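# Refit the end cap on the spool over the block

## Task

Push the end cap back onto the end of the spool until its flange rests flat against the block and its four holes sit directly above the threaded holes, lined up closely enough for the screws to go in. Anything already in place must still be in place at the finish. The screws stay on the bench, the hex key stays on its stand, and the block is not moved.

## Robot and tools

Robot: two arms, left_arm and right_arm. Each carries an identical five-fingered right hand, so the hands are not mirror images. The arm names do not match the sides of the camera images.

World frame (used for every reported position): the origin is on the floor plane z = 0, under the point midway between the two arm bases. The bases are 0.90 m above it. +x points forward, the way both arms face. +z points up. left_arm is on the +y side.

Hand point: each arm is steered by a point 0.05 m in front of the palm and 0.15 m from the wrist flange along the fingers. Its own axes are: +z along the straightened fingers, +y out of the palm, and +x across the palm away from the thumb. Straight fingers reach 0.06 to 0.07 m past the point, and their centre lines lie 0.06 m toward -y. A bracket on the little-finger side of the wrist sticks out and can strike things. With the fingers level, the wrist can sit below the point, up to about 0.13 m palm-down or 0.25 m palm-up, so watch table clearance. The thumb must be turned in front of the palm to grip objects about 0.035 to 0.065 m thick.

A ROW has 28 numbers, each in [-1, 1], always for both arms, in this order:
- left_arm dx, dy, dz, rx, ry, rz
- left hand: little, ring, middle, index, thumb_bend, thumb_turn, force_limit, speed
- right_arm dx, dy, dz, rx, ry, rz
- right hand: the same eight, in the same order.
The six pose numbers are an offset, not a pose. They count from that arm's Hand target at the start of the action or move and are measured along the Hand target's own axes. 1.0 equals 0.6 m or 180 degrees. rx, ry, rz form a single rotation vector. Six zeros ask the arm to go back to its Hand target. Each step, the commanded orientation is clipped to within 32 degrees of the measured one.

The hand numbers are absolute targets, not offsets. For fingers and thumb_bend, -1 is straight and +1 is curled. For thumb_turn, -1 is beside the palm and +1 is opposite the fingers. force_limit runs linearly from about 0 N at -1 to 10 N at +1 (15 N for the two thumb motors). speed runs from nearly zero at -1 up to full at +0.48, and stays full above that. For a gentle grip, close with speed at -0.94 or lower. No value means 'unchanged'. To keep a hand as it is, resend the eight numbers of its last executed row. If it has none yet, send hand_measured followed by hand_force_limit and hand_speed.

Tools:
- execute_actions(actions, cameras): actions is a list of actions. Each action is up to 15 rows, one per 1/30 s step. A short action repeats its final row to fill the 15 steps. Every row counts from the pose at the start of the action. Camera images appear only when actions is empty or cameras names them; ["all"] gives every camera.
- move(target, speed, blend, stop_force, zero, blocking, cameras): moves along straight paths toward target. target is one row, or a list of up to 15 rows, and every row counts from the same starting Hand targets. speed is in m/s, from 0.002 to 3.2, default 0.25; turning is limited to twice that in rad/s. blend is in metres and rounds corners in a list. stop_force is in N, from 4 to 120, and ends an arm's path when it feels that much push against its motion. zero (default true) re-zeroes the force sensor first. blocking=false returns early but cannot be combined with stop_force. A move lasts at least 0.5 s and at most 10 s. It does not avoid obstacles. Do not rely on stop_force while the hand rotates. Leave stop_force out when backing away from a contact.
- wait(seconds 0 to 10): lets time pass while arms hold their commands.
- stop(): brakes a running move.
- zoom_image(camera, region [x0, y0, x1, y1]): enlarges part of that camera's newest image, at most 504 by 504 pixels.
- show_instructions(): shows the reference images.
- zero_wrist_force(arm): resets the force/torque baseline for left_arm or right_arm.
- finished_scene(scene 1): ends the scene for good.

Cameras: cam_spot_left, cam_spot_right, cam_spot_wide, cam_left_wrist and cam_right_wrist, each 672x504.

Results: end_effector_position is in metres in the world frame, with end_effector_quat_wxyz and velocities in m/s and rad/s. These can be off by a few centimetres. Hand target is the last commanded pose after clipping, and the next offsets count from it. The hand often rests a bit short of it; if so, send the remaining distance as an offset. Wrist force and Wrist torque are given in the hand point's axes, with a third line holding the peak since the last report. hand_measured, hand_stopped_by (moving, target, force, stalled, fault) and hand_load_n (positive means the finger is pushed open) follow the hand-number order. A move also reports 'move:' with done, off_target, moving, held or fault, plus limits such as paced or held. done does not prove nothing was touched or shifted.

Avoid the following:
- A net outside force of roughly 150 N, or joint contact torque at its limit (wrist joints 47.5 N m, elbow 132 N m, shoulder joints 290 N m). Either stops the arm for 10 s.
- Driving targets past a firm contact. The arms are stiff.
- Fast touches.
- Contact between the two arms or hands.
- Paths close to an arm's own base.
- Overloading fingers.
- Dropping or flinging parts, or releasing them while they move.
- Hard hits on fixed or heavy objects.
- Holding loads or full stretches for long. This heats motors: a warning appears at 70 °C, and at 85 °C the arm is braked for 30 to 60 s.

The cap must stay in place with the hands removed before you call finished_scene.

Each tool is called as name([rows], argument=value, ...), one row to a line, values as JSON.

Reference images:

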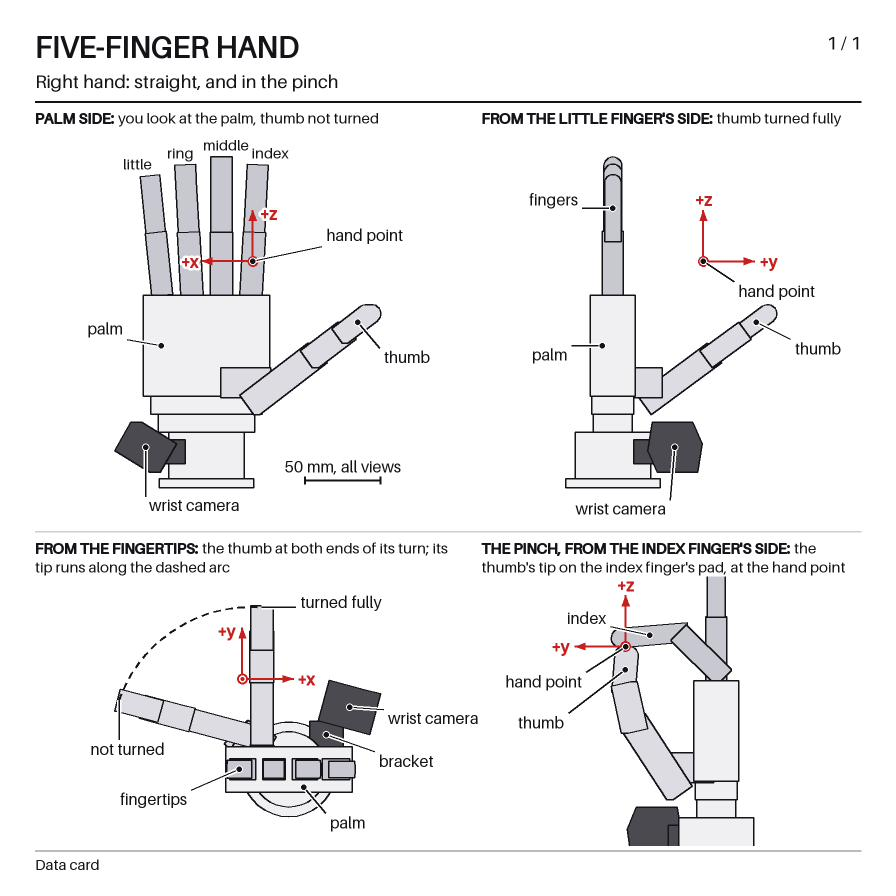

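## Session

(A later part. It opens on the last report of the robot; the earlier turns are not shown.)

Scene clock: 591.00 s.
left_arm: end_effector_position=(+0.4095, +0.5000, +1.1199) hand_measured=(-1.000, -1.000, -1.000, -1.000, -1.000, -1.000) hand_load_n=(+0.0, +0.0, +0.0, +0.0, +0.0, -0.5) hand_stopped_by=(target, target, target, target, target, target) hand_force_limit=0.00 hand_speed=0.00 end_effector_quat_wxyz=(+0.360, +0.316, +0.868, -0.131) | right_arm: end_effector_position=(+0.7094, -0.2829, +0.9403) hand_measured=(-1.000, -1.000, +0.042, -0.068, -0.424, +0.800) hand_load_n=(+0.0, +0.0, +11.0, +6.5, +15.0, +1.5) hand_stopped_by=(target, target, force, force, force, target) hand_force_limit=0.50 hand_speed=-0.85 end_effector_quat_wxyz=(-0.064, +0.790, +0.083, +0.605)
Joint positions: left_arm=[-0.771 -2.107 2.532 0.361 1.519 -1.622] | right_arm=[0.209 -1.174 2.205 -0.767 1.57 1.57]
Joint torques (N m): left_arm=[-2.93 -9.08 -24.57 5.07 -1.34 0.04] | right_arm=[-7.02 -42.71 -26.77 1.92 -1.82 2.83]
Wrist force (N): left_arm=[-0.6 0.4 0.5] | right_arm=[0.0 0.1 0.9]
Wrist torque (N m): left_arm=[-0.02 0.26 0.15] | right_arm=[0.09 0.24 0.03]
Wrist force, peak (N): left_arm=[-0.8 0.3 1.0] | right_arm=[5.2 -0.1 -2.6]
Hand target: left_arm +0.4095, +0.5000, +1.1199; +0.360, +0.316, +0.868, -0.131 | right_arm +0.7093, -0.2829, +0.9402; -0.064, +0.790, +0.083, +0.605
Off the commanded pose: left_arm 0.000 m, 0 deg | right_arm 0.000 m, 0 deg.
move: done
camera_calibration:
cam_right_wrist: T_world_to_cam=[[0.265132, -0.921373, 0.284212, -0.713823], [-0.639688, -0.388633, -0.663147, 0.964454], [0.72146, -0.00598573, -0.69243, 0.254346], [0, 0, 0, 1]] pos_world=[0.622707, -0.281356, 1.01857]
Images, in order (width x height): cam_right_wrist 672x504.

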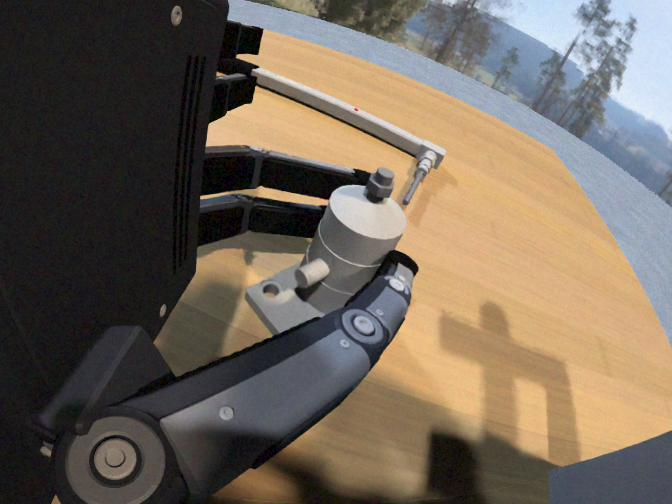

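move(target=[0,0,0,0,0,0,-1,-1,-1,-1,-1,-1,0,0,0.0966,0,-0.0259,0,0,0,-1,-1,0.4,0.4,0.2,0.8,0.5,-0.85], speed=0.05)

move(target=[0,0,0,0,0,0,-1,-1,-1,-1,-1,-1,0,0,0.2898,0,-0.0776,0,0,0,-1,-1,0.4,0.4,0.2,0.8,0.5,-0.85], speed=0.08, cameras=["cam_right_wrist","cam_spot_right"])

zoom_image(camera="cam_right_wrist", region=[240, 110, 480, 350])

Scene clock: 594.80 s.
left_arm: end_effector_position=(+0.4095, +0.5000, +1.1199) hand_measured=(-1.000, -1.000, -1.000, -1.000, -1.000, -1.000) hand_load_n=(+0.0, +0.0, +0.0, +0.0, +0.0, +0.0) hand_stopped_by=(target, target, target, target, target, target) hand_force_limit=0.00 hand_speed=0.00 end_effector_quat_wxyz=(+0.360, +0.316, +0.868, -0.131) | right_arm: end_effector_position=(+0.7096, -0.2828, +1.0004) hand_measured=(-1.000, -1.000, +0.044, -0.068, -0.420, +0.800) hand_load_n=(+0.0, +0.0, +0.0, +2.5, +2.5, +0.0) hand_stopped_by=(target, target, force, force, force, target) hand_force_limit=0.50 hand_speed=-0.85 end_effector_quat_wxyz=(-0.064, +0.790, +0.083, +0.605)
Joint positions: left_arm=[-0.771 -2.107 2.532 0.361 1.519 -1.622] | right_arm=[0.209 -1.273 2.182 -0.645 1.57 1.57]
Joint torques (N m): left_arm=[-3.26 -12.17 -25.5 4.86 -0.94 -0.48] | right_arm=[6.86 -39.63 -23.54 -5.44 1.08 1.27]
Wrist force (N): left_arm=[-0.3 0.0 0.7] | right_arm=[-2.0 0.2 0.8]
Wrist torque (N m): left_arm=[-0.08 0.21 0.15] | right_arm=[0.04 0.15 -0.03]
Wrist force, peak (N): left_arm=[-0.8 0.1 1.0] | right_arm=[-2.7 0.6 0.5]
Hand target: left_arm +0.4095, +0.5000, +1.1199; +0.360, +0.316, +0.868, -0.131 | right_arm +0.7095, -0.2828, +1.0002; -0.064, +0.790, +0.083, +0.605
Off the commanded pose: left_arm 0.000 m, 0 deg | right_arm 0.000 m, 0 deg.
move: done

Scene clock: 597.37 s.
left_arm: end_effector_position=(+0.4095, +0.5000, +1.1199) hand_measured=(-1.000, -1.000, -1.000, -1.000, -1.000, -1.000) hand_load_n=(+0.0, -0.5, +0.0, +0.0, +0.0, -0.5) hand_stopped_by=(target, target, target, target, target, target) hand_force_limit=0.00 hand_speed=0.00 end_effector_quat_wxyz=(+0.360, +0.316, +0.868, -0.131) | right_arm: end_effector_position=(+0.7100, -0.2827, +1.1804) hand_measured=(-1.000, -1.000, +0.044, -0.068, -0.420, +0.800) hand_load_n=(+0.0, -0.5, +0.0, +2.5, +2.5, +0.0) hand_stopped_by=(target, target, force, force, force, target) hand_force_limit=0.50 hand_speed=-0.85 end_effector_quat_wxyz=(-0.064, +0.790, +0.083, +0.605)
Joint positions: left_arm=[-0.771 -2.107 2.532 0.361 1.519 -1.622] | right_arm=[0.209 -1.501 2.046 -0.281 1.57 1.57]
Joint torques (N m): left_arm=[-5.05 -11.89 -24.04 4.82 -1.02 -0.81] | right_arm=[8 -27.17 -30.23 -4.12 1.24 3.85]
Wrist force (N): left_arm=[-0.5 0.7 0.4] | right_arm=[-1.7 0.4 0.9]
Wrist torque (N m): left_arm=[0.03 0.25 0.16] | right_arm=[0.04 0.11 0.00]
Wrist force, peak (N): left_arm=[-0.3 0.6 1.1] | right_arm=[-3.1 0.3 0.5]
Hand target: left_arm +0.4095, +0.5000, +1.1199; +0.360, +0.316, +0.868, -0.131 | right_arm +0.7099, -0.2827, +1.1802; -0.064, +0.790, +0.083, +0.605
Off the commanded pose: left_arm 0.000 m, 0 deg | right_arm 0.000 m, 0 deg.
move: done
camera_calibration:
cam_right_wrist: T_world_to_cam=[[0.265091, -0.921374, 0.284249, -0.782058], [-0.639595, -0.388632, -0.663237, 1.12419], [0.721558, -0.00598573, -0.692328, 0.419977], [0, 0, 0, 1]] pos_world=[0.623307, -0.281156, 1.25867]
Images, in order (width x height): cam_spot_right 672x504, cam_right_wrist 672x504.

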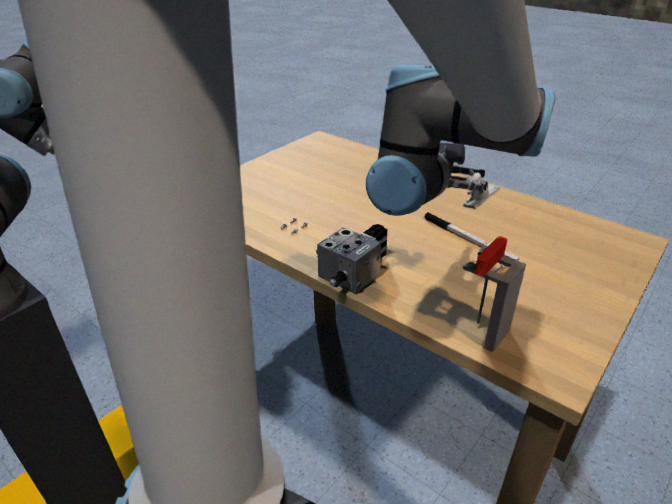

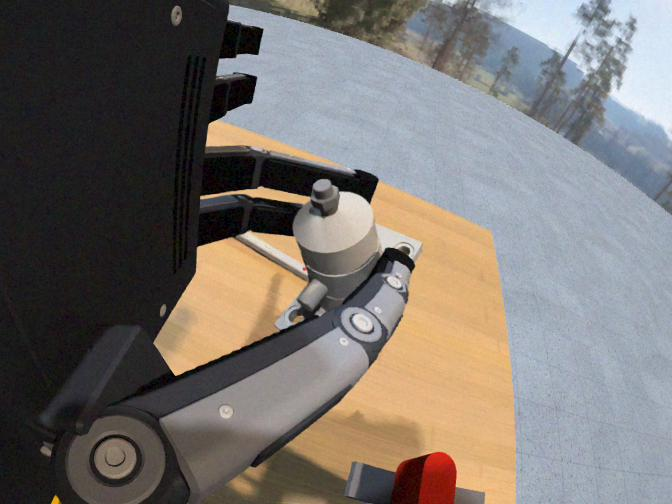

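Scaled by 2.100 from the camera's 672x504 image, which has a finer 960x720 frame.

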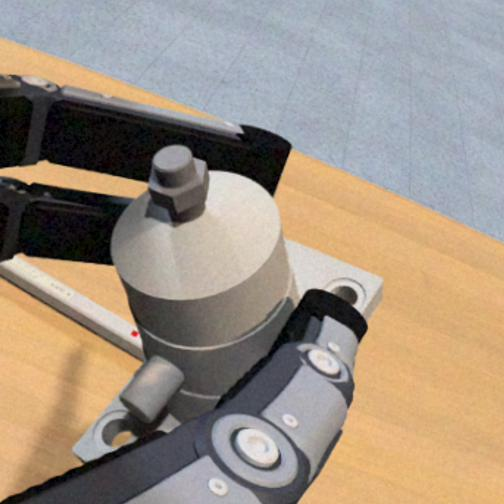

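move(target=[0,0,0,0,0,0,-1,-1,-1,-1,-1,-1,0,0,-0.2898,0,0.0776,0,0,0,-1,-1,0.4,0.4,0.2,0.8,0.5,-0.85], speed=0.07, cameras=["cam_right_wrist"])

zoom_image(camera="cam_right_wrist", region=[240, 110, 480, 350])

Scene clock: 607.10 s.
left_arm: end_effector_position=(+0.4095, +0.5000, +1.1199) hand_measured=(-1.000, -1.000, -1.000, -1.000, -1.000, -1.000) hand_load_n=(+0.0, +0.0, +0.0, +0.0, +0.0, -0.5) hand_stopped_by=(target, target, target, target, target, target) hand_force_limit=0.00 hand_speed=0.00 end_effector_quat_wxyz=(+0.360, +0.316, +0.868, -0.131) | right_arm: end_effector_position=(+0.7093, -0.2829, +1.0001) hand_measured=(-1.000, -1.000, +0.044, -0.068, -0.420, +0.800) hand_load_n=(+0.0, +0.0, +0.0, +3.0, +2.0, +0.0) hand_stopped_by=(target, target, force, force, force, target) hand_force_limit=0.50 hand_speed=-0.85 end_effector_quat_wxyz=(-0.064, +0.790, +0.083, +0.604)
Joint positions: left_arm=[-0.771 -2.107 2.532 0.361 1.519 -1.622] | right_arm=[0.209 -1.273 2.183 -0.645 1.57 1.57]
Joint torques (N m): left_arm=[-2.82 -11.36 -24.6 4.87 -0.87 -0.84] | right_arm=[-11.91 -56.21 -41.92 1.91 -2.11 -1.38]
Wrist force (N): left_arm=[-0.4 0.3 0.2] | right_arm=[-1.7 0.1 0.5]
Wrist torque (N m): left_arm=[0.00 0.24 0.15] | right_arm=[0.04 0.12 -0.02]
Wrist force, peak (N): left_arm=[-0.7 0.0 1.1] | right_arm=[-2.6 0.4 1.0]
Hand target: left_arm +0.4095, +0.5000, +1.1199; +0.360, +0.316, +0.868, -0.131 | right_arm +0.7095, -0.2828, +1.0002; -0.064, +0.790, +0.083, +0.605
Off the commanded pose: left_arm 0.000 m, 0 deg | right_arm 0.000 m, 0 deg.
move: done
camera_calibration:
cam_right_wrist: T_world_to_cam=[[0.265195, -0.921383, 0.28412, -0.73079], [-0.639883, -0.388609, -0.662973, 1.00412], [0.721264, -0.00598594, -0.692635, 0.296166], [0, 0, 0, 1]] pos_world=[0.622706, -0.281356, 1.07847]
Images, in order (width x height): cam_right_wrist 672x504.

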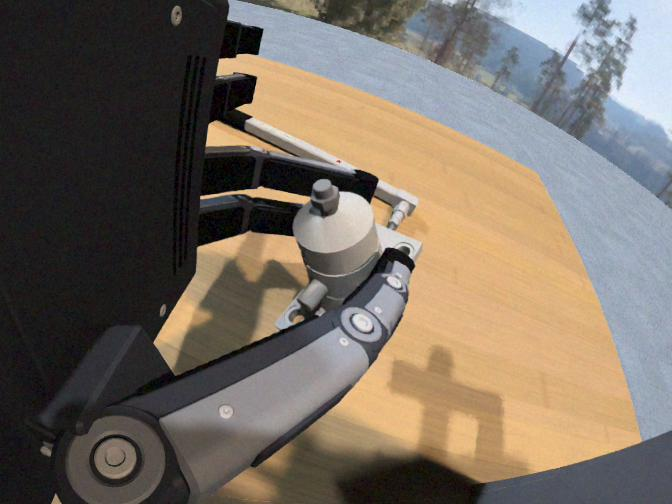

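Scaled by 2.100 from the camera's 672x504 image, which has a finer 960x720 frame.

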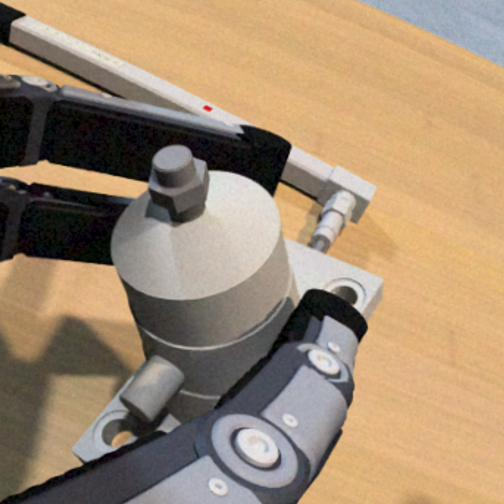

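move(target=[0,0,0,0,0,0,-1,-1,-1,-1,-1,-1,0,0,-0.0966,0,0.0259,0,0,0,-1,-1,0.4,0.4,0.2,0.8,0.5,-0.85], speed=0.02, stop_force=4, cameras=["cam_right_wrist"])

zoom_image(camera="cam_right_wrist", region=[240, 110, 480, 350])

Scene clock: 613.40 s.
left_arm: end_effector_position=(+0.4095, +0.5000, +1.1199) hand_measured=(-1.000, -1.000, -1.000, -1.000, -1.000, -1.000) hand_load_n=(+0.0, +0.0, +0.0, +0.0, +0.0, +0.0) hand_stopped_by=(target, target, target, target, target, target) hand_force_limit=0.00 hand_speed=0.00 end_effector_quat_wxyz=(+0.360, +0.316, +0.868, -0.131) | right_arm: end_effector_position=(+0.7093, -0.2829, +0.9402) hand_measured=(-1.000, -1.000, +0.044, -0.068, -0.420, +0.800) hand_load_n=(+0.0, +0.0, +0.0, +1.0, +1.5, +0.0) hand_stopped_by=(target, target, force, force, force, target) hand_force_limit=0.50 hand_speed=-0.85 end_effector_quat_wxyz=(-0.064, +0.790, +0.083, +0.605)
Joint positions: left_arm=[-0.771 -2.107 2.532 0.361 1.519 -1.622] | right_arm=[0.209 -1.174 2.205 -0.767 1.57 1.57]
Joint torques (N m): left_arm=[-3.49 -10.68 -25.71 5.16 -0.9 -0.88] | right_arm=[-12.67 -58.47 -22.46 2.5 -1.78 -1.52]
Wrist force (N): left_arm=[-0.5 0.1 0.7] | right_arm=[-0.5 0.5 0.6]
Wrist torque (N m): left_arm=[-0.07 0.24 0.14] | right_arm=[0.10 0.23 -0.02]
Wrist force, peak (N): left_arm=[-0.7 0.3 1.0] | right_arm=[-2.2 0.6 1.2]
Hand target: left_arm +0.4095, +0.5000, +1.1199; +0.360, +0.316, +0.868, -0.131 | right_arm +0.7093, -0.2829, +0.9402; -0.064, +0.790, +0.083, +0.605
Off the commanded pose: left_arm 0.000 m, 0 deg | right_arm 0.000 m, 0 deg.
move: done
camera_calibration:
cam_right_wrist: T_world_to_cam=[[0.265155, -0.921384, 0.284157, -0.713784], [-0.639789, -0.388608, -0.663064, 0.96444], [0.721362, -0.00598594, -0.692533, 0.254511], [0, 0, 0, 1]] pos_world=[0.622706, -0.281356, 1.01857]
Images, in order (width x height): cam_right_wrist 672x504.

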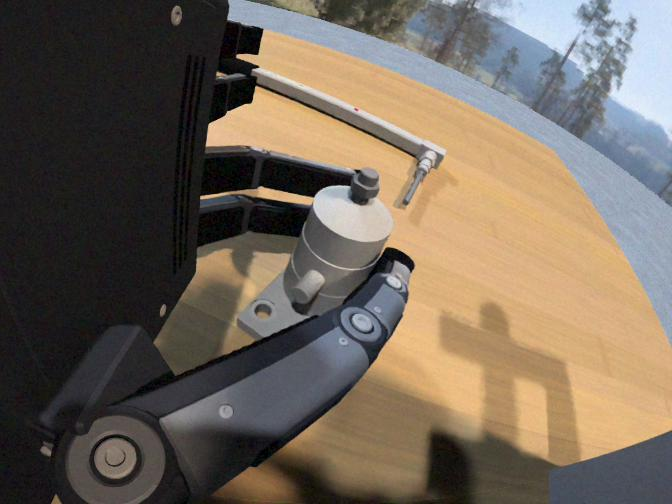

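Scaled by 2.100 from the camera's 672x504 image, which has a finer 960x720 frame.

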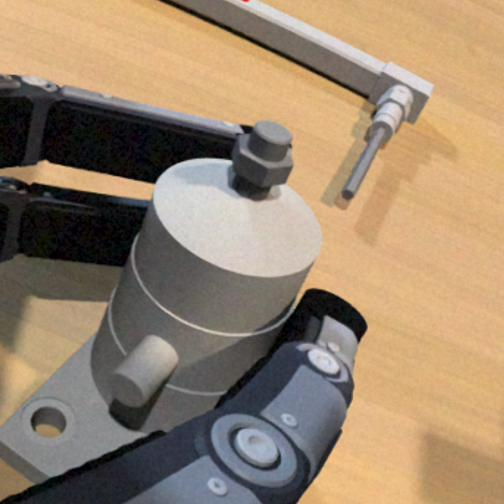

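move([
  [0,0,0,0,0,0,-1,-1,-1,-1,-1,-1,0,0,0,0,0,0,0,0,-1,-1,-0.85,-0.85,-1,0.8,0.5,-0.4],
  [0,0,0,0,0,0,-1,-1,-1,-1,-1,-1,0,0,-0.0195,-0.0357,-0.103,0,0.0833,0,-1,-1,-0.85,-0.85,-1,0.8,0.5,-0.4],
], speed=0.1, cameras=["cam_right_wrist"])

zoom_image(camera="cam_right_wrist", region=[220, 110, 460, 310])

Scene clock: 624.40 s.
left_arm: end_effector_position=(+0.4095, +0.5000, +1.1199) hand_measured=(-1.000, -1.000, -1.000, -1.000, -1.000, -1.000) hand_load_n=(+0.0, +0.0, +0.0, +0.0, +0.0, +0.0) hand_stopped_by=(target, target, target, target, target, target) hand_force_limit=0.00 hand_speed=0.00 end_effector_quat_wxyz=(+0.360, +0.316, +0.868, -0.131) | right_arm: end_effector_position=(+0.6434, -0.2750, +0.9449) hand_measured=(-1.000, -1.000, -0.850, -0.850, -1.000, +0.800) hand_load_n=(+0.0, +0.0, +0.0, +0.0, +0.0, +0.0) hand_stopped_by=(target, target, target, target, target, target) hand_force_limit=0.50 hand_speed=-0.40 end_effector_quat_wxyz=(-0.074, +0.704, +0.074, +0.702)
Joint positions: left_arm=[-0.771 -2.107 2.532 0.361 1.519 -1.622] | right_arm=[0.259 -1.148 2.403 -1.252 1.62 1.571]
Joint torques (N m): left_arm=[-1.56 -10.05 -26.22 4.55 -0.84 -0.86] | right_arm=[-14.93 -54.24 -28.46 -4.91 -3.02 -1.01]
Wrist force (N): left_arm=[-0.5 0.3 0.2] | right_arm=[-1.3 0.4 1.2]
Wrist torque (N m): left_arm=[-0.01 0.26 0.14] | right_arm=[0.08 0.18 0.11]
Wrist force, peak (N): left_arm=[-0.7 0.2 1.2] | right_arm=[-1.9 0.3 0.7]
Hand target: left_arm +0.4095, +0.5000, +1.1199; +0.360, +0.316, +0.868, -0.131 | right_arm +0.6435, -0.2750, +0.9451; -0.074, +0.704, +0.074, +0.702
Off the commanded pose: left_arm 0.000 m, 0 deg | right_arm 0.000 m, 0 deg.
move: done
camera_calibration:
cam_right_wrist: T_world_to_cam=[[0.19121, -0.937097, 0.292042, -0.654531], [-0.44865, -0.348073, -0.823139, 0.967908], [0.873013, 0.0263677, -0.486984, 0.0224744], [0, 0, 0, 1]] pos_world=[0.539785, -0.277049, 0.998819]
Images, in order (width x height): cam_right_wrist 672x504.

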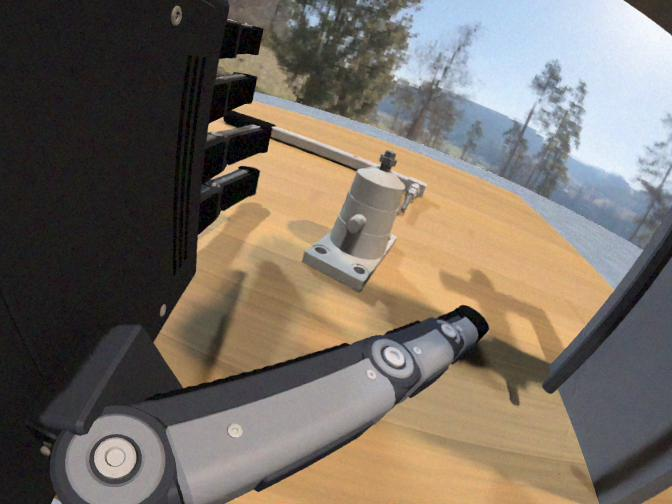

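Scaled by 2.100 from the camera's 672x504 image, which has a finer 960x720 frame.

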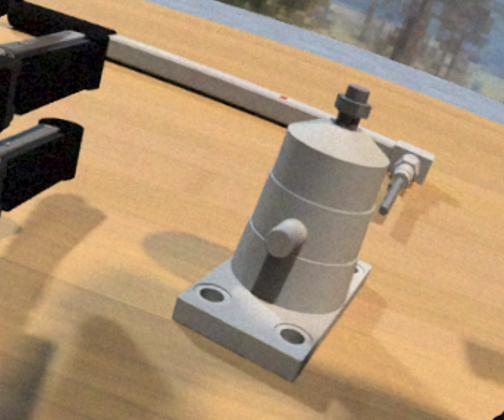

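move([
  [0,0,0,0,0,0,-1,-1,-1,-1,-1,-1,0,0,0,0.0238,0.0883,0,0,0,-1,-1,-0.85,-0.85,-1,0.8,0.5,-0.4],
  [0,0,0,0,0,0,-1,-1,-1,-1,-1,-1,0,0,0,0.0238,0.0883,0,0,0,-1,-1,0.4,0.4,0.2,0.8,-0.3,-0.8],
], speed=0.08, cameras=["cam_right_wrist"])

zoom_image(camera="cam_right_wrist", region=[240, 110, 480, 350])

Scene clock: 639.87 s.
left_arm: end_effector_position=(+0.4095, +0.5000, +1.1199) hand_measured=(-1.000, -1.000, -1.000, -1.000, -1.000, -1.000) hand_load_n=(+0.0, +0.0, +0.0, +0.0, +0.0, +0.0) hand_stopped_by=(target, target, target, target, target, target) hand_force_limit=0.00 hand_speed=0.00 end_effector_quat_wxyz=(+0.360, +0.316, +0.868, -0.131) | right_arm: end_effector_position=(+0.6983, -0.2779, +0.9449) hand_measured=(-1.000, -1.000, +0.054, +0.052, -0.540, +0.800) hand_load_n=(+0.0, +0.0, +4.0, +6.5, +10.5, +0.0) hand_stopped_by=(target, target, force, force, force, target) hand_force_limit=-0.30 hand_speed=-0.80 end_effector_quat_wxyz=(-0.074, +0.704, +0.074, +0.702)
Joint positions: left_arm=[-0.771 -2.107 2.532 0.361 1.519 -1.622] | right_arm=[0.224 -1.112 2.318 -1.203 1.585 1.571]
Joint torques (N m): left_arm=[-1.72 -9.92 -24.69 5.04 -0.84 -0.62] | right_arm=[8.54 -57.24 -8.62 -4.95 1.21 -3.64]
Wrist force (N): left_arm=[-0.5 0.1 1.2] | right_arm=[-1.4 0.4 0.7]
Wrist torque (N m): left_arm=[-0.09 0.22 0.14] | right_arm=[0.12 0.16 0.05]
Wrist force, peak (N): left_arm=[-0.3 0.6 1.1] | right_arm=[-1.3 0.8 1.9]
Hand target: left_arm +0.4095, +0.5000, +1.1199; +0.360, +0.316, +0.868, -0.131 | right_arm +0.6983, -0.2779, +0.9449; -0.074, +0.704, +0.074, +0.702
Off the commanded pose: left_arm 0.000 m, 0 deg | right_arm 0.000 m, 0 deg.
move: done
camera_calibration:
cam_right_wrist: T_world_to_cam=[[0.191066, -0.937139, 0.292001, -0.667695], [-0.448418, -0.347959, -0.823314, 0.991481], [0.873164, 0.0263687, -0.486713, -0.0257843], [0, 0, 0, 1]] pos_world=[0.594686, -0.280048, 0.998718]
Images, in order (width x height): cam_right_wrist 672x504.

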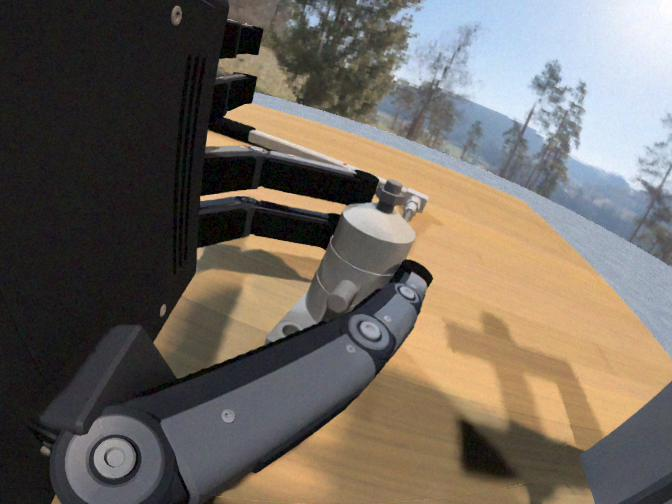

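Scaled by 2.100 from the camera's 672x504 image, which has a finer 960x720 frame.

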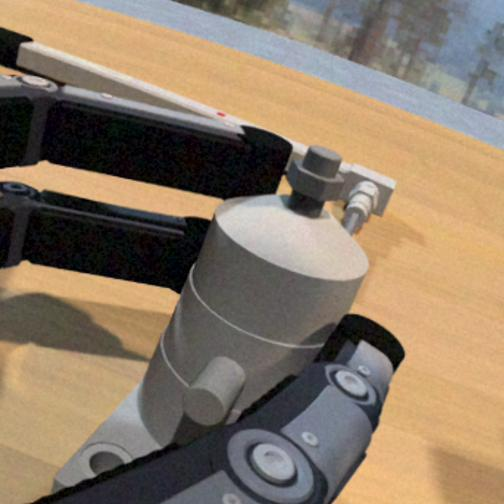

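move(target=[0,0,0,0,0,0,-1,-1,-1,-1,-1,-1,0,0,0,-0.0489,0.0104,-0.1222,0,0,-1,-1,0.4,0.4,0.2,0.8,-0.3,-0.8], speed=0.06, cameras=["cam_right_wrist"])

zoom_image(camera="cam_right_wrist", region=[240, 110, 480, 350])

Scene clock: 646.33 s.
left_arm: end_effector_position=(+0.4095, +0.5000, +1.1199) hand_measured=(-1.000, -1.000, -1.000, -1.000, -1.000, -1.000) hand_load_n=(+0.0, +0.0, +0.0, +0.0, +0.0, -0.5) hand_stopped_by=(target, target, target, target, target, target) hand_force_limit=0.00 hand_speed=0.00 end_effector_quat_wxyz=(+0.360, +0.316, +0.868, -0.131) | right_arm: end_effector_position=(+0.6984, -0.2478, +0.9449) hand_measured=(-1.000, -1.000, +0.054, +0.052, -0.540, +0.800) hand_load_n=(+0.0, +0.0, +4.5, +6.5, +10.5, -0.5) hand_stopped_by=(target, target, force, force, force, target) hand_force_limit=-0.30 hand_speed=-0.80 end_effector_quat_wxyz=(+0.062, +0.705, -0.061, +0.704)
Joint positions: left_arm=[-0.771 -2.107 2.532 0.361 1.519 -1.622] | right_arm=[0.448 -1.026 2.122 -1.094 2.193 1.571]
Joint torques (N m): left_arm=[-3.85 -10.46 -25.61 4.92 -1.02 -0.53] | right_arm=[-14.45 -67.39 -9.38 -5.08 -2.43 3.53]
Wrist force (N): left_arm=[-0.4 0.5 0.8] | right_arm=[-0.9 0.2 1.1]
Wrist torque (N m): left_arm=[-0.02 0.22 0.16] | right_arm=[0.14 0.22 0.01]
Wrist force, peak (N): left_arm=[-0.6 0.1 1.3] | right_arm=[-1.6 1.2 1.3]
Hand target: left_arm +0.4095, +0.5000, +1.1199; +0.360, +0.316, +0.868, -0.131 | right_arm +0.6983, -0.2479, +0.9449; +0.062, +0.705, -0.061, +0.704
Off the commanded pose: left_arm 0.000 m, 0 deg | right_arm 0.000 m, 0 deg.
move: done
camera_calibration:
cam_right_wrist: T_world_to_cam=[[-0.173609, -0.940264, 0.292853, -0.38637], [-0.54603, -0.155572, -0.823194, 1.11775], [0.81958, -0.30282, -0.486404, -0.0710528], [0, 0, 0, 1]] pos_world=[0.601482, -0.210915, 0.998716]
Images, in order (width x height): cam_right_wrist 672x504.

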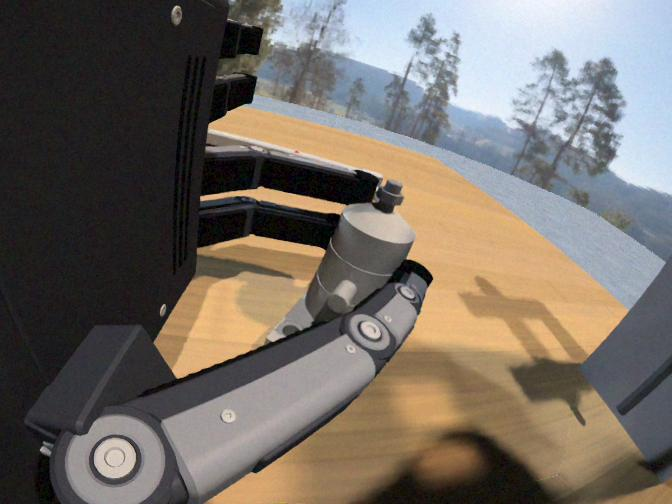

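Scaled by 2.100 from the camera's 672x504 image, which has a finer 960x720 frame.

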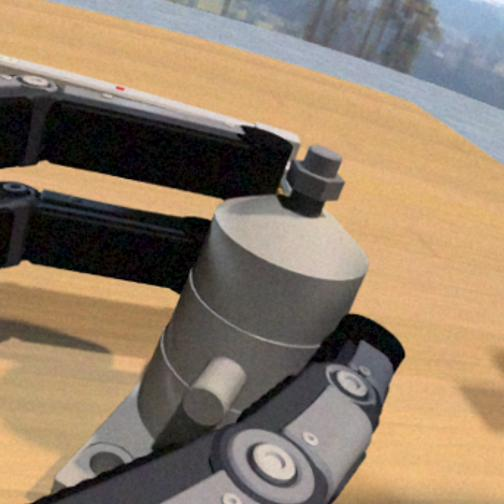

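move([
  [0,0,0,0,0,0,-1,-1,-1,-1,-1,-1,0,0,0,0,0,0,0,0,-1,-1,-0.85,-0.85,-1,0.8,0.5,-0.4],
  [0,0,0,0,0,0,-1,-1,-1,-1,-1,-1,0,0,0,0,-0.1083,0,0,0,-1,-1,-0.85,-0.85,-1,0.8,0.5,-0.4],
  [0,0,0,0,0,0,-1,-1,-1,-1,-1,-1,0,0,-0.0043,0.0432,-0.1218,0.1,0,0,-1,-1,-0.85,-0.85,-1,0.8,0.5,-0.4],
], speed=0.1, cameras=["cam_right_wrist"])

zoom_image(camera="cam_right_wrist", region=[220, 110, 460, 310])

Scene clock: 655.57 s.
left_arm: end_effector_position=(+0.4095, +0.5000, +1.1199) hand_measured=(-1.000, -1.000, -1.000, -1.000, -1.000, -1.000) hand_load_n=(+0.0, +0.0, +0.0, +0.0, -0.5, -0.5) hand_stopped_by=(target, target, target, target, target, target) hand_force_limit=0.00 hand_speed=0.00 end_effector_quat_wxyz=(+0.360, +0.316, +0.868, -0.131) | right_arm: end_effector_position=(+0.6218, -0.2609, +0.9425) hand_measured=(-1.000, -1.000, -0.850, -0.850, -1.000, +0.800) hand_load_n=(+0.0, +0.0, +0.0, +0.0, -0.5, +0.0) hand_stopped_by=(target, target, target, target, target, target) hand_force_limit=0.50 hand_speed=-0.40 end_effector_quat_wxyz=(-0.049, +0.706, +0.050, +0.705)
Joint positions: left_arm=[-0.771 -2.107 2.532 0.361 1.519 -1.622] | right_arm=[0.347 -1.138 2.393 -1.252 1.778 1.571]
Joint torques (N m): left_arm=[-3.86 -10.67 -25.74 4.79 -0.72 -0.74] | right_arm=[0.22 -35.38 -28.89 0.79 -2.2 -3.59]
Wrist force (N): left_arm=[-0.6 0.5 0.4] | right_arm=[-1.2 0.3 1.1]
Wrist torque (N m): left_arm=[0.01 0.27 0.15] | right_arm=[0.08 0.19 0.03]
Wrist force, peak (N): left_arm=[-0.8 0.2 1.1] | right_arm=[-1.5 0.0 2.2]
Hand target: left_arm +0.4095, +0.5000, +1.1199; +0.360, +0.316, +0.868, -0.131 | right_arm +0.6219, -0.2608, +0.9425; -0.049, +0.706, +0.050, +0.705
Off the commanded pose: left_arm 0.000 m, 0 deg | right_arm 0.000 m, 0 deg.
move: done
camera_calibration:
cam_right_wrist: T_world_to_cam=[[0.125141, -0.948163, 0.292106, -0.598387], [-0.471517, -0.315883, -0.823341, 0.983895], [0.872933, -0.0346997, -0.486605, 0.0235191], [0, 0, 0, 1]] pos_world=[0.518275, -0.255756, 0.996318]
Images, in order (width x height): cam_right_wrist 672x504.

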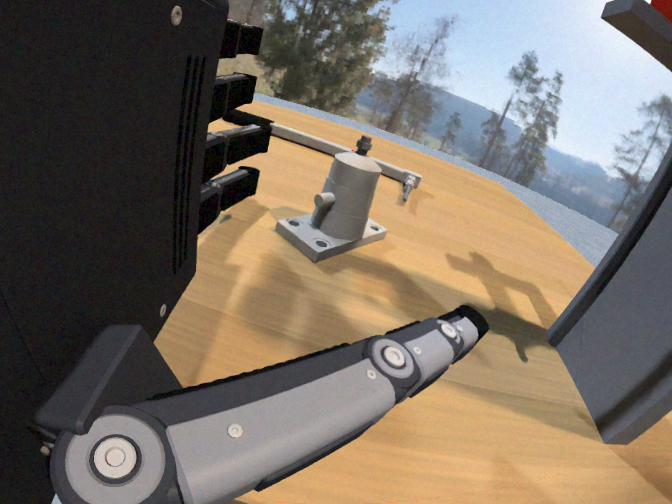

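Scaled by 2.100 from the camera's 672x504 image, which has a finer 960x720 frame.

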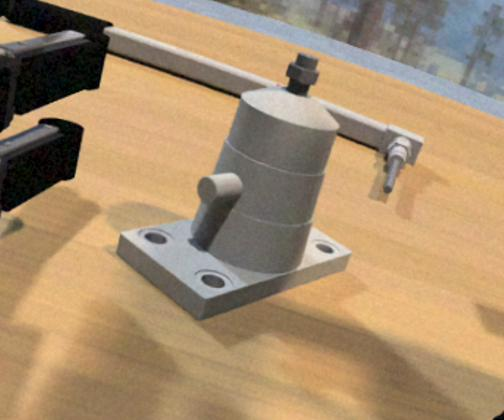

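move([
  [0,0,0,0,0,0,-1,-1,-1,-1,-1,-1,0,0,0,0,0.1033,0,0,0,-1,-1,-0.85,-0.85,-1,0.8,0.5,-0.4],
  [0,0,0,0,0,0,-1,-1,-1,-1,-1,-1,0,0,0,0,0.1033,0,0,0,-1,-1,-0.3,-0.3,-0.6,0.8,-0.5,-0.4],
], speed=0.08, cameras=["cam_right_wrist"])

zoom_image(camera="cam_right_wrist", region=[240, 110, 480, 350])

Scene clock: 663.63 s.
left_arm: end_effector_position=(+0.4095, +0.5000, +1.1199) hand_measured=(-1.000, -1.000, -1.000, -1.000, -1.000, -1.000) hand_load_n=(+0.0, +0.0, +0.0, +0.0, +0.0, +0.0) hand_stopped_by=(target, target, target, target, target, target) hand_force_limit=0.00 hand_speed=0.00 end_effector_quat_wxyz=(+0.360, +0.316, +0.868, -0.131) | right_arm: end_effector_position=(+0.6832, -0.2521, +0.9424) hand_measured=(-1.000, -1.000, -0.300, -0.300, -0.600, +0.800) hand_load_n=(+0.0, +0.0, +0.0, +0.0, +0.0, +0.0) hand_stopped_by=(target, target, target, target, target, target) hand_force_limit=-0.50 hand_speed=-0.40 end_effector_quat_wxyz=(-0.049, +0.706, +0.050, +0.705)
Joint positions: left_arm=[-0.771 -2.107 2.532 0.361 1.519 -1.622] | right_arm=[0.321 -1.095 2.289 -1.192 1.752 1.571]
Joint torques (N m): left_arm=[-2.55 -11.99 -25.96 5.04 -0.34 -0.54] | right_arm=[10.24 -58.48 -7.32 -5.12 0.4 -3.31]
Wrist force (N): left_arm=[-0.6 0.1 0.5] | right_arm=[-1.0 0.6 1.2]
Wrist torque (N m): left_arm=[-0.06 0.27 0.13] | right_arm=[0.11 0.12 0.00]
Wrist force, peak (N): left_arm=[-0.6 0.4 1.1] | right_arm=[-1.4 0.2 1.8]
Hand target: left_arm +0.4095, +0.5000, +1.1199; +0.360, +0.316, +0.868, -0.131 | right_arm +0.6832, -0.2521, +0.9424; -0.049, +0.706, +0.050, +0.705
Off the commanded pose: left_arm 0.000 m, 0 deg | right_arm 0.000 m, 0 deg.
move: done
camera_calibration:
cam_right_wrist: T_world_to_cam=[[0.125294, -0.948138, 0.292124, -0.597797], [-0.471548, -0.315971, -0.823289, 1.01549], [0.872894, -0.0345977, -0.486682, -0.0296969], [0, 0, 0, 1]] pos_world=[0.579674, -0.246956, 0.996218]
Images, in order (width x height): cam_right_wrist 672x504.

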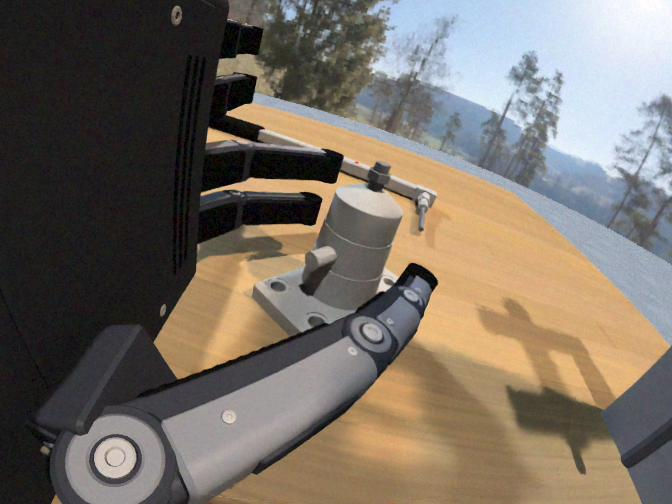

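Scaled by 2.100 from the camera's 672x504 image, which has a finer 960x720 frame.

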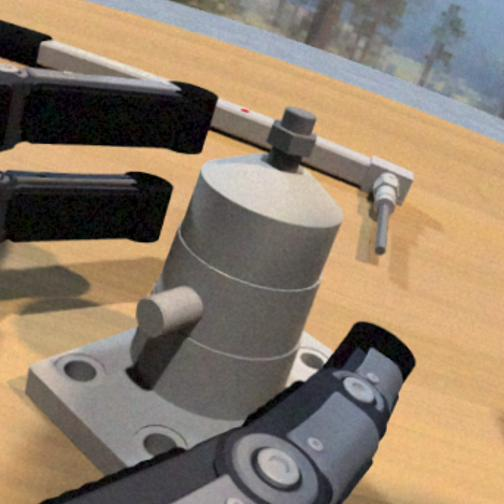

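move([
  [0,0,0,0,0,0,-1,-1,-1,-1,-1,-1,0,0,0,0,0.0067,0,0,0,-1,-1,-0.3,-0.3,-0.6,0.8,-0.5,-0.4],
  [0,0,0,0,0,0,-1,-1,-1,-1,-1,-1,0,0,0,0,0.0067,0,0,0,-1,-1,0.4,0.4,0.2,0.8,0.3,-0.88],
], speed=0.08, cameras=["cam_right_wrist"])

zoom_image(camera="cam_right_wrist", region=[240, 110, 480, 350])

Scene clock: 668.90 s.
left_arm: end_effector_position=(+0.4095, +0.5000, +1.1199) hand_measured=(-1.000, -1.000, -1.000, -1.000, -1.000, -1.000) hand_load_n=(+0.0, +0.0, +0.0, +0.0, +0.0, +0.0) hand_stopped_by=(target, target, target, target, target, target) hand_force_limit=0.00 hand_speed=0.00 end_effector_quat_wxyz=(+0.360, +0.316, +0.868, -0.131) | right_arm: end_effector_position=(+0.6872, -0.2516, +0.9423) hand_measured=(-1.000, -1.000, -0.002, -0.012, -0.452, +0.800) hand_load_n=(+0.0, +0.0, +6.5, +5.0, +9.5, -0.5) hand_stopped_by=(target, target, force, force, force, target) hand_force_limit=0.30 hand_speed=-0.88 end_effector_quat_wxyz=(-0.049, +0.706, +0.050, +0.705)
Joint positions: left_arm=[-0.771 -2.107 2.532 0.361 1.519 -1.622] | right_arm=[0.32 -1.092 2.282 -1.188 1.751 1.571]
Joint torques (N m): left_arm=[-1.41 -11.08 -25.58 4.65 -0.69 -0.69] | right_arm=[-13.98 -58.23 -9.83 -4.73 0.56 -0.4]
Wrist force (N): left_arm=[-0.4 0.3 0.9] | right_arm=[1.2 0.1 2.0]
Wrist torque (N m): left_arm=[-0.05 0.21 0.15] | right_arm=[0.10 0.08 -0.01]
Wrist force, peak (N): left_arm=[-0.6 0.1 1.2] | right_arm=[1.3 0.4 2.1]
Hand target: left_arm +0.4095, +0.5000, +1.1199; +0.360, +0.316, +0.868, -0.131 | right_arm +0.6872, -0.2516, +0.9424; -0.049, +0.706, +0.050, +0.705
Off the commanded pose: left_arm 0.000 m, 0 deg | right_arm 0.000 m, 0 deg.
move: done
camera_calibration:
cam_right_wrist: T_world_to_cam=[[0.125294, -0.948138, 0.292124, -0.597795], [-0.471548, -0.315971, -0.823289, 1.01745], [0.872894, -0.0345977, -0.486682, -0.0332199], [0, 0, 0, 1]] pos_world=[0.583674, -0.246456, 0.996118]
Images, in order (width x height): cam_right_wrist 672x504.

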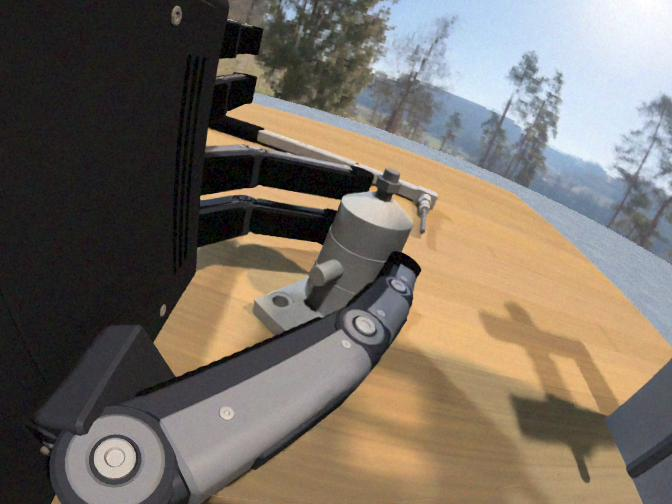

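Scaled by 2.100 from the camera's 672x504 image, which has a finer 960x720 frame.

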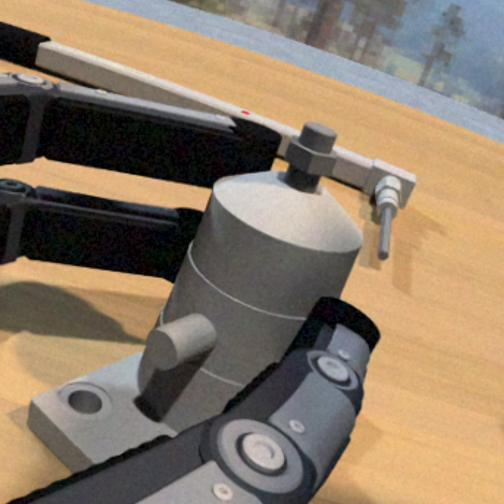

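move(target=[0,0,0,0,0,0,-1,-1,-1,-1,-1,-1,0,0,0.05,0,0,0,0,0,-1,-1,0.4,0.4,0.2,0.8,0.3,-0.88], speed=0.04, cameras=["cam_right_wrist"])

zoom_image(camera="cam_right_wrist", region=[240, 110, 480, 350])

Scene clock: 676.13 s.
left_arm: end_effector_position=(+0.4095, +0.5000, +1.1199) hand_measured=(-1.000, -1.000, -1.000, -1.000, -1.000, -1.000) hand_load_n=(+0.0, +0.0, +0.0, +0.0, +0.0, +0.0) hand_stopped_by=(target, target, target, target, target, target) hand_force_limit=0.00 hand_speed=0.00 end_effector_quat_wxyz=(+0.360, +0.316, +0.868, -0.131) | right_arm: end_effector_position=(+0.6873, -0.2516, +0.9724) hand_measured=(-1.000, -1.000, -0.002, -0.012, -0.452, +0.800) hand_load_n=(+0.0, +0.0, +5.0, +5.5, +10.0, +1.5) hand_stopped_by=(target, target, force, force, force, target) hand_force_limit=0.30 hand_speed=-0.88 end_effector_quat_wxyz=(-0.049, +0.706, +0.050, +0.705)
Joint positions: left_arm=[-0.771 -2.107 2.532 0.361 1.519 -1.622] | right_arm=[0.32 -1.151 2.279 -1.126 1.751 1.571]
Joint torques (N m): left_arm=[-3.27 -12.65 -26.19 4.62 -0.54 -0.4] | right_arm=[-9.11 -39.92 -29.46 -5.83 0.9 -0.55]
Wrist force (N): left_arm=[-0.4 0.0 0.6] | right_arm=[-2.0 0.8 0.9]
Wrist torque (N m): left_arm=[-0.07 0.23 0.14] | right_arm=[0.19 0.22 0.05]
Wrist force, peak (N): left_arm=[-0.5 0.4 1.2] | right_arm=[-2.5 0.6 1.3]
Hand target: left_arm +0.4095, +0.5000, +1.1199; +0.360, +0.316, +0.868, -0.131 | right_arm +0.6873, -0.2516, +0.9724; -0.049, +0.706, +0.050, +0.705
Off the commanded pose: left_arm 0.000 m, 0 deg | right_arm 0.000 m, 0 deg.
move: done
camera_calibration:
cam_right_wrist: T_world_to_cam=[[0.125294, -0.948138, 0.292124, -0.606506], [-0.471548, -0.315971, -0.823289, 1.04231], [0.872894, -0.0345977, -0.486682, -0.0186546], [0, 0, 0, 1]] pos_world=[0.583774, -0.246356, 1.02622]
Images, in order (width x height): cam_right_wrist 672x504.

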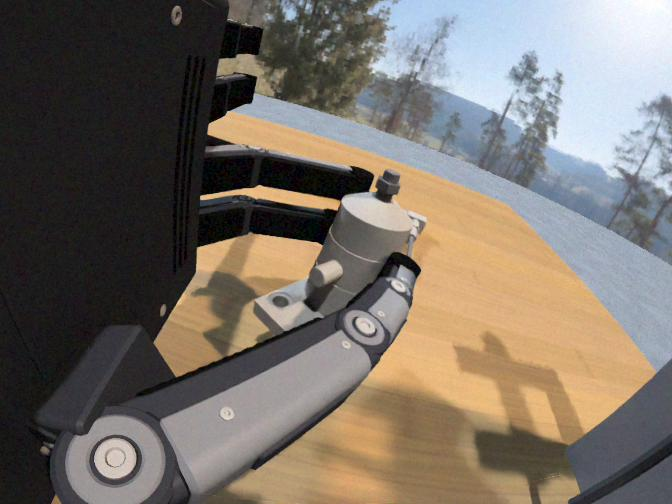

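Scaled by 2.100 from the camera's 672x504 image, which has a finer 960x720 frame.

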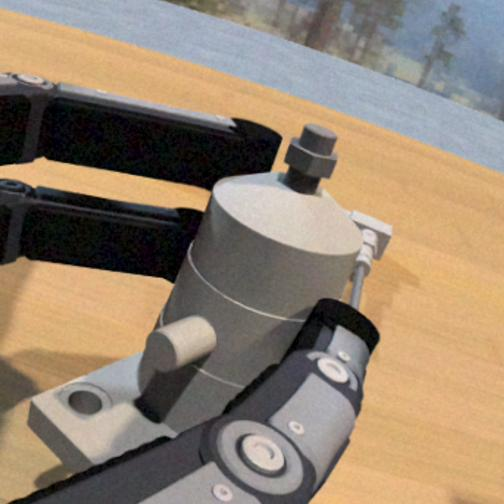

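move(target=[0,0,0,0,0,0,-1,-1,-1,-1,-1,-1,0,0,0.3,0,0,0,0,0,-1,-1,0.4,0.4,0.2,0.8,0.3,-0.88], speed=0.06, cameras=["cam_right_wrist"])

zoom_image(camera="cam_right_wrist", region=[240, 110, 480, 350])

Scene clock: 682.27 s.
left_arm: end_effector_position=(+0.4095, +0.5000, +1.1199) hand_measured=(-1.000, -1.000, -1.000, -1.000, -1.000, -1.000) hand_load_n=(+0.0, +0.0, +0.0, +0.0, +0.0, +0.0) hand_stopped_by=(target, target, target, target, target, target) hand_force_limit=0.00 hand_speed=0.00 end_effector_quat_wxyz=(+0.360, +0.316, +0.868, -0.131) | right_arm: end_effector_position=(+0.6878, -0.2514, +1.1525) hand_measured=(-1.000, -1.000, -0.002, -0.012, -0.452, +0.800) hand_load_n=(-0.5, +0.0, +5.0, +5.5, +10.0, +1.5) hand_stopped_by=(target, target, force, force, force, target) hand_force_limit=0.30 hand_speed=-0.88 end_effector_quat_wxyz=(-0.049, +0.706, +0.050, +0.705) end_effector_velocity=(+0.000, +0.000, -0.001) end_effector_angular_velocity=(+0.001, -0.001, +0.001)
Joint positions: left_arm=[-0.771 -2.107 2.532 0.361 1.519 -1.622] | right_arm=[0.32 -1.452 2.191 -0.738 1.751 1.571]
Joint velocities: left_arm=[within noise] | right_arm=[0 0.002 0.002 -0.005 -0.001 0.001]
Joint torques (N m): left_arm=[-2.44 -12.53 -26.41 4.79 -0.46 -0.43] | right_arm=[4.84 -32.13 -23.03 -6.15 1.18 -3.04]
Wrist force (N): left_arm=[-0.5 0.4 0.5] | right_arm=[-2.1 0.3 0.8]
Wrist torque (N m): left_arm=[-0.01 0.24 0.14] | right_arm=[0.12 0.21 0.05]
Wrist force, peak (N): left_arm=[-0.3 0.3 1.2] | right_arm=[-2.6 0.5 0.8]
Hand target: left_arm +0.4095, +0.5000, +1.1199; +0.360, +0.316, +0.868, -0.131 | right_arm +0.6877, -0.2514, +1.1524; -0.049, +0.706, +0.050, +0.705
Off the commanded pose: left_arm 0.000 m, 0 deg | right_arm 0.000 m, 0 deg.
move: done
camera_calibration:
cam_right_wrist: T_world_to_cam=[[0.12523, -0.948136, 0.292155, -0.659086], [-0.471364, -0.315975, -0.823393, 1.19087], [0.873002, -0.034598, -0.486487, 0.0682641], [0, 0, 0, 1]] pos_world=[0.584275, -0.246256, 1.20632]
Images, in order (width x height): cam_right_wrist 672x504.

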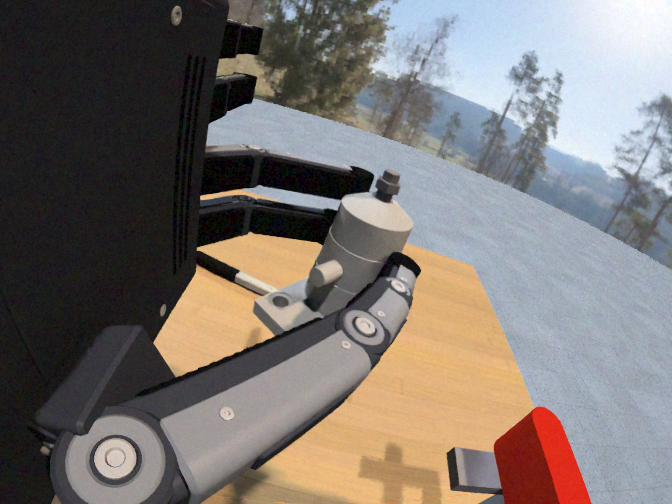

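Scaled by 2.100 from the camera's 672x504 image, which has a finer 960x720 frame.

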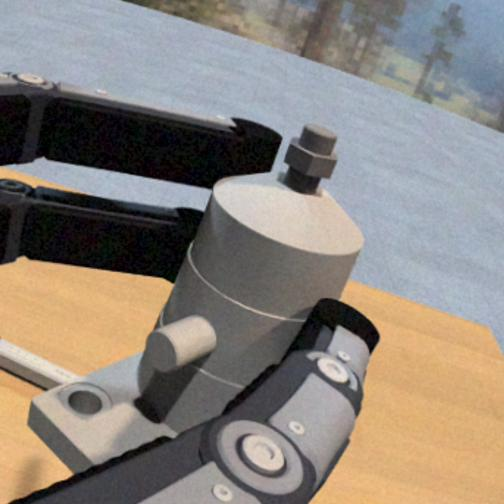

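move(target=[0,0,0,0,0,0,-1,-1,-1,-1,-1,-1,0,0,0,-0.1898,-0.2557,0.2283,-0.4273,-0.4502,-1,-1,0.4,0.4,0.2,0.8,0.3,-0.88], speed=0.2, cameras=["cam_right_wrist","cam_spot_left"])

zoom_image(camera="cam_right_wrist", region=[240, 110, 480, 350])

Scene clock: 704.90 s.
left_arm: end_effector_position=(+0.4095, +0.5000, +1.1199) hand_measured=(-1.000, -1.000, -1.000, -1.000, -1.000, -1.000) hand_load_n=(+0.0, +0.0, +0.0, +0.0, +0.0, +0.0) hand_stopped_by=(target, target, target, target, target, target) hand_force_limit=0.00 hand_speed=0.00 end_effector_quat_wxyz=(+0.360, +0.316, +0.868, -0.131) | right_arm: end_effector_position=(+0.5199, -0.1600, +1.1527) hand_measured=(-1.000, -1.000, -0.002, -0.012, -0.452, +0.800) hand_load_n=(+0.0, +0.0, +5.5, +6.0, +9.5, +1.5) hand_stopped_by=(target, target, force, force, force, target) hand_force_limit=0.30 hand_speed=-0.88 end_effector_quat_wxyz=(+0.206, +0.707, +0.677, -0.022)
Joint positions: left_arm=[-0.771 -2.107 2.532 0.361 1.519 -1.622] | right_arm=[0.629 -1.175 1.672 1.06 1.988 0.669]
Joint torques (N m): left_arm=[-4.41 -12.46 -25.39 4.75 0.06 0.03] | right_arm=[-10.03 -59.75 -25.49 4.24 -1.01 4.04]
Wrist force (N): left_arm=[-0.8 0.3 0.7] | right_arm=[-0.2 -1.1 0.6]
Wrist torque (N m): left_arm=[-0.03 0.28 0.12] | right_arm=[-0.11 0.09 -0.04]
Wrist force, peak (N): left_arm=[-0.9 0.3 1.2] | right_arm=[-2.7 0.9 0.9]
Hand target: left_arm +0.4095, +0.5000, +1.1199; +0.360, +0.316, +0.868, -0.131 | right_arm +0.5199, -0.1601, +1.1527; +0.206, +0.707, +0.677, -0.022
Off the commanded pose: left_arm 0.000 m, 0 deg | right_arm 0.000 m, 0 deg.
move: done
camera_calibration:
cam_right_wrist: T_world_to_cam=[[0.945241, 0.279527, 0.168478, -0.638815], [0.0428444, -0.618018, 0.784996, -1.02894], [0.32355, -0.734792, -0.596152, 0.518138], [0, 0, 0, 1]] pos_world=[0.480275, -0.0766109, 1.22423]
Images, in order (width x height): cam_spot_left 672x504, cam_right_wrist 672x504.

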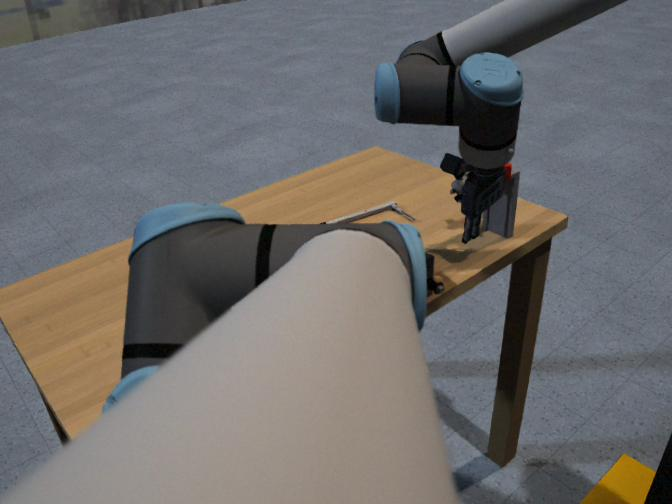

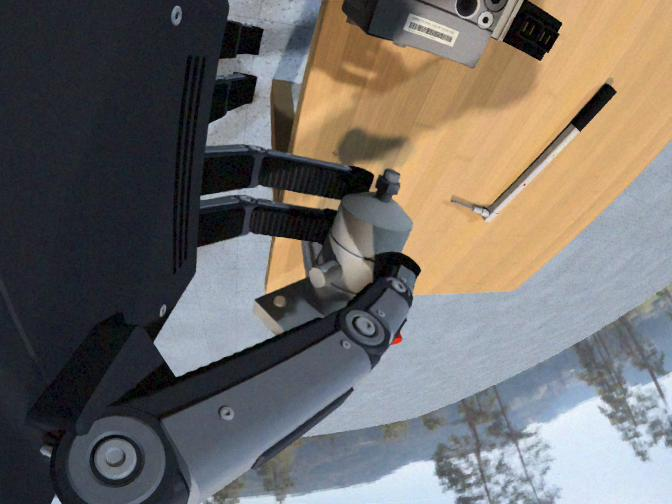

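Scaled by 2.100 from the camera's 672x504 image, which has a finer 960x720 frame.

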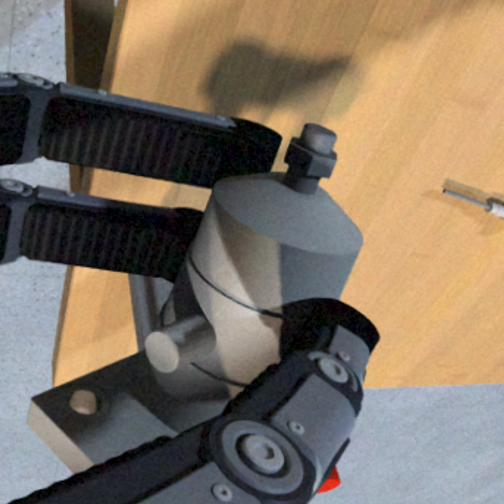

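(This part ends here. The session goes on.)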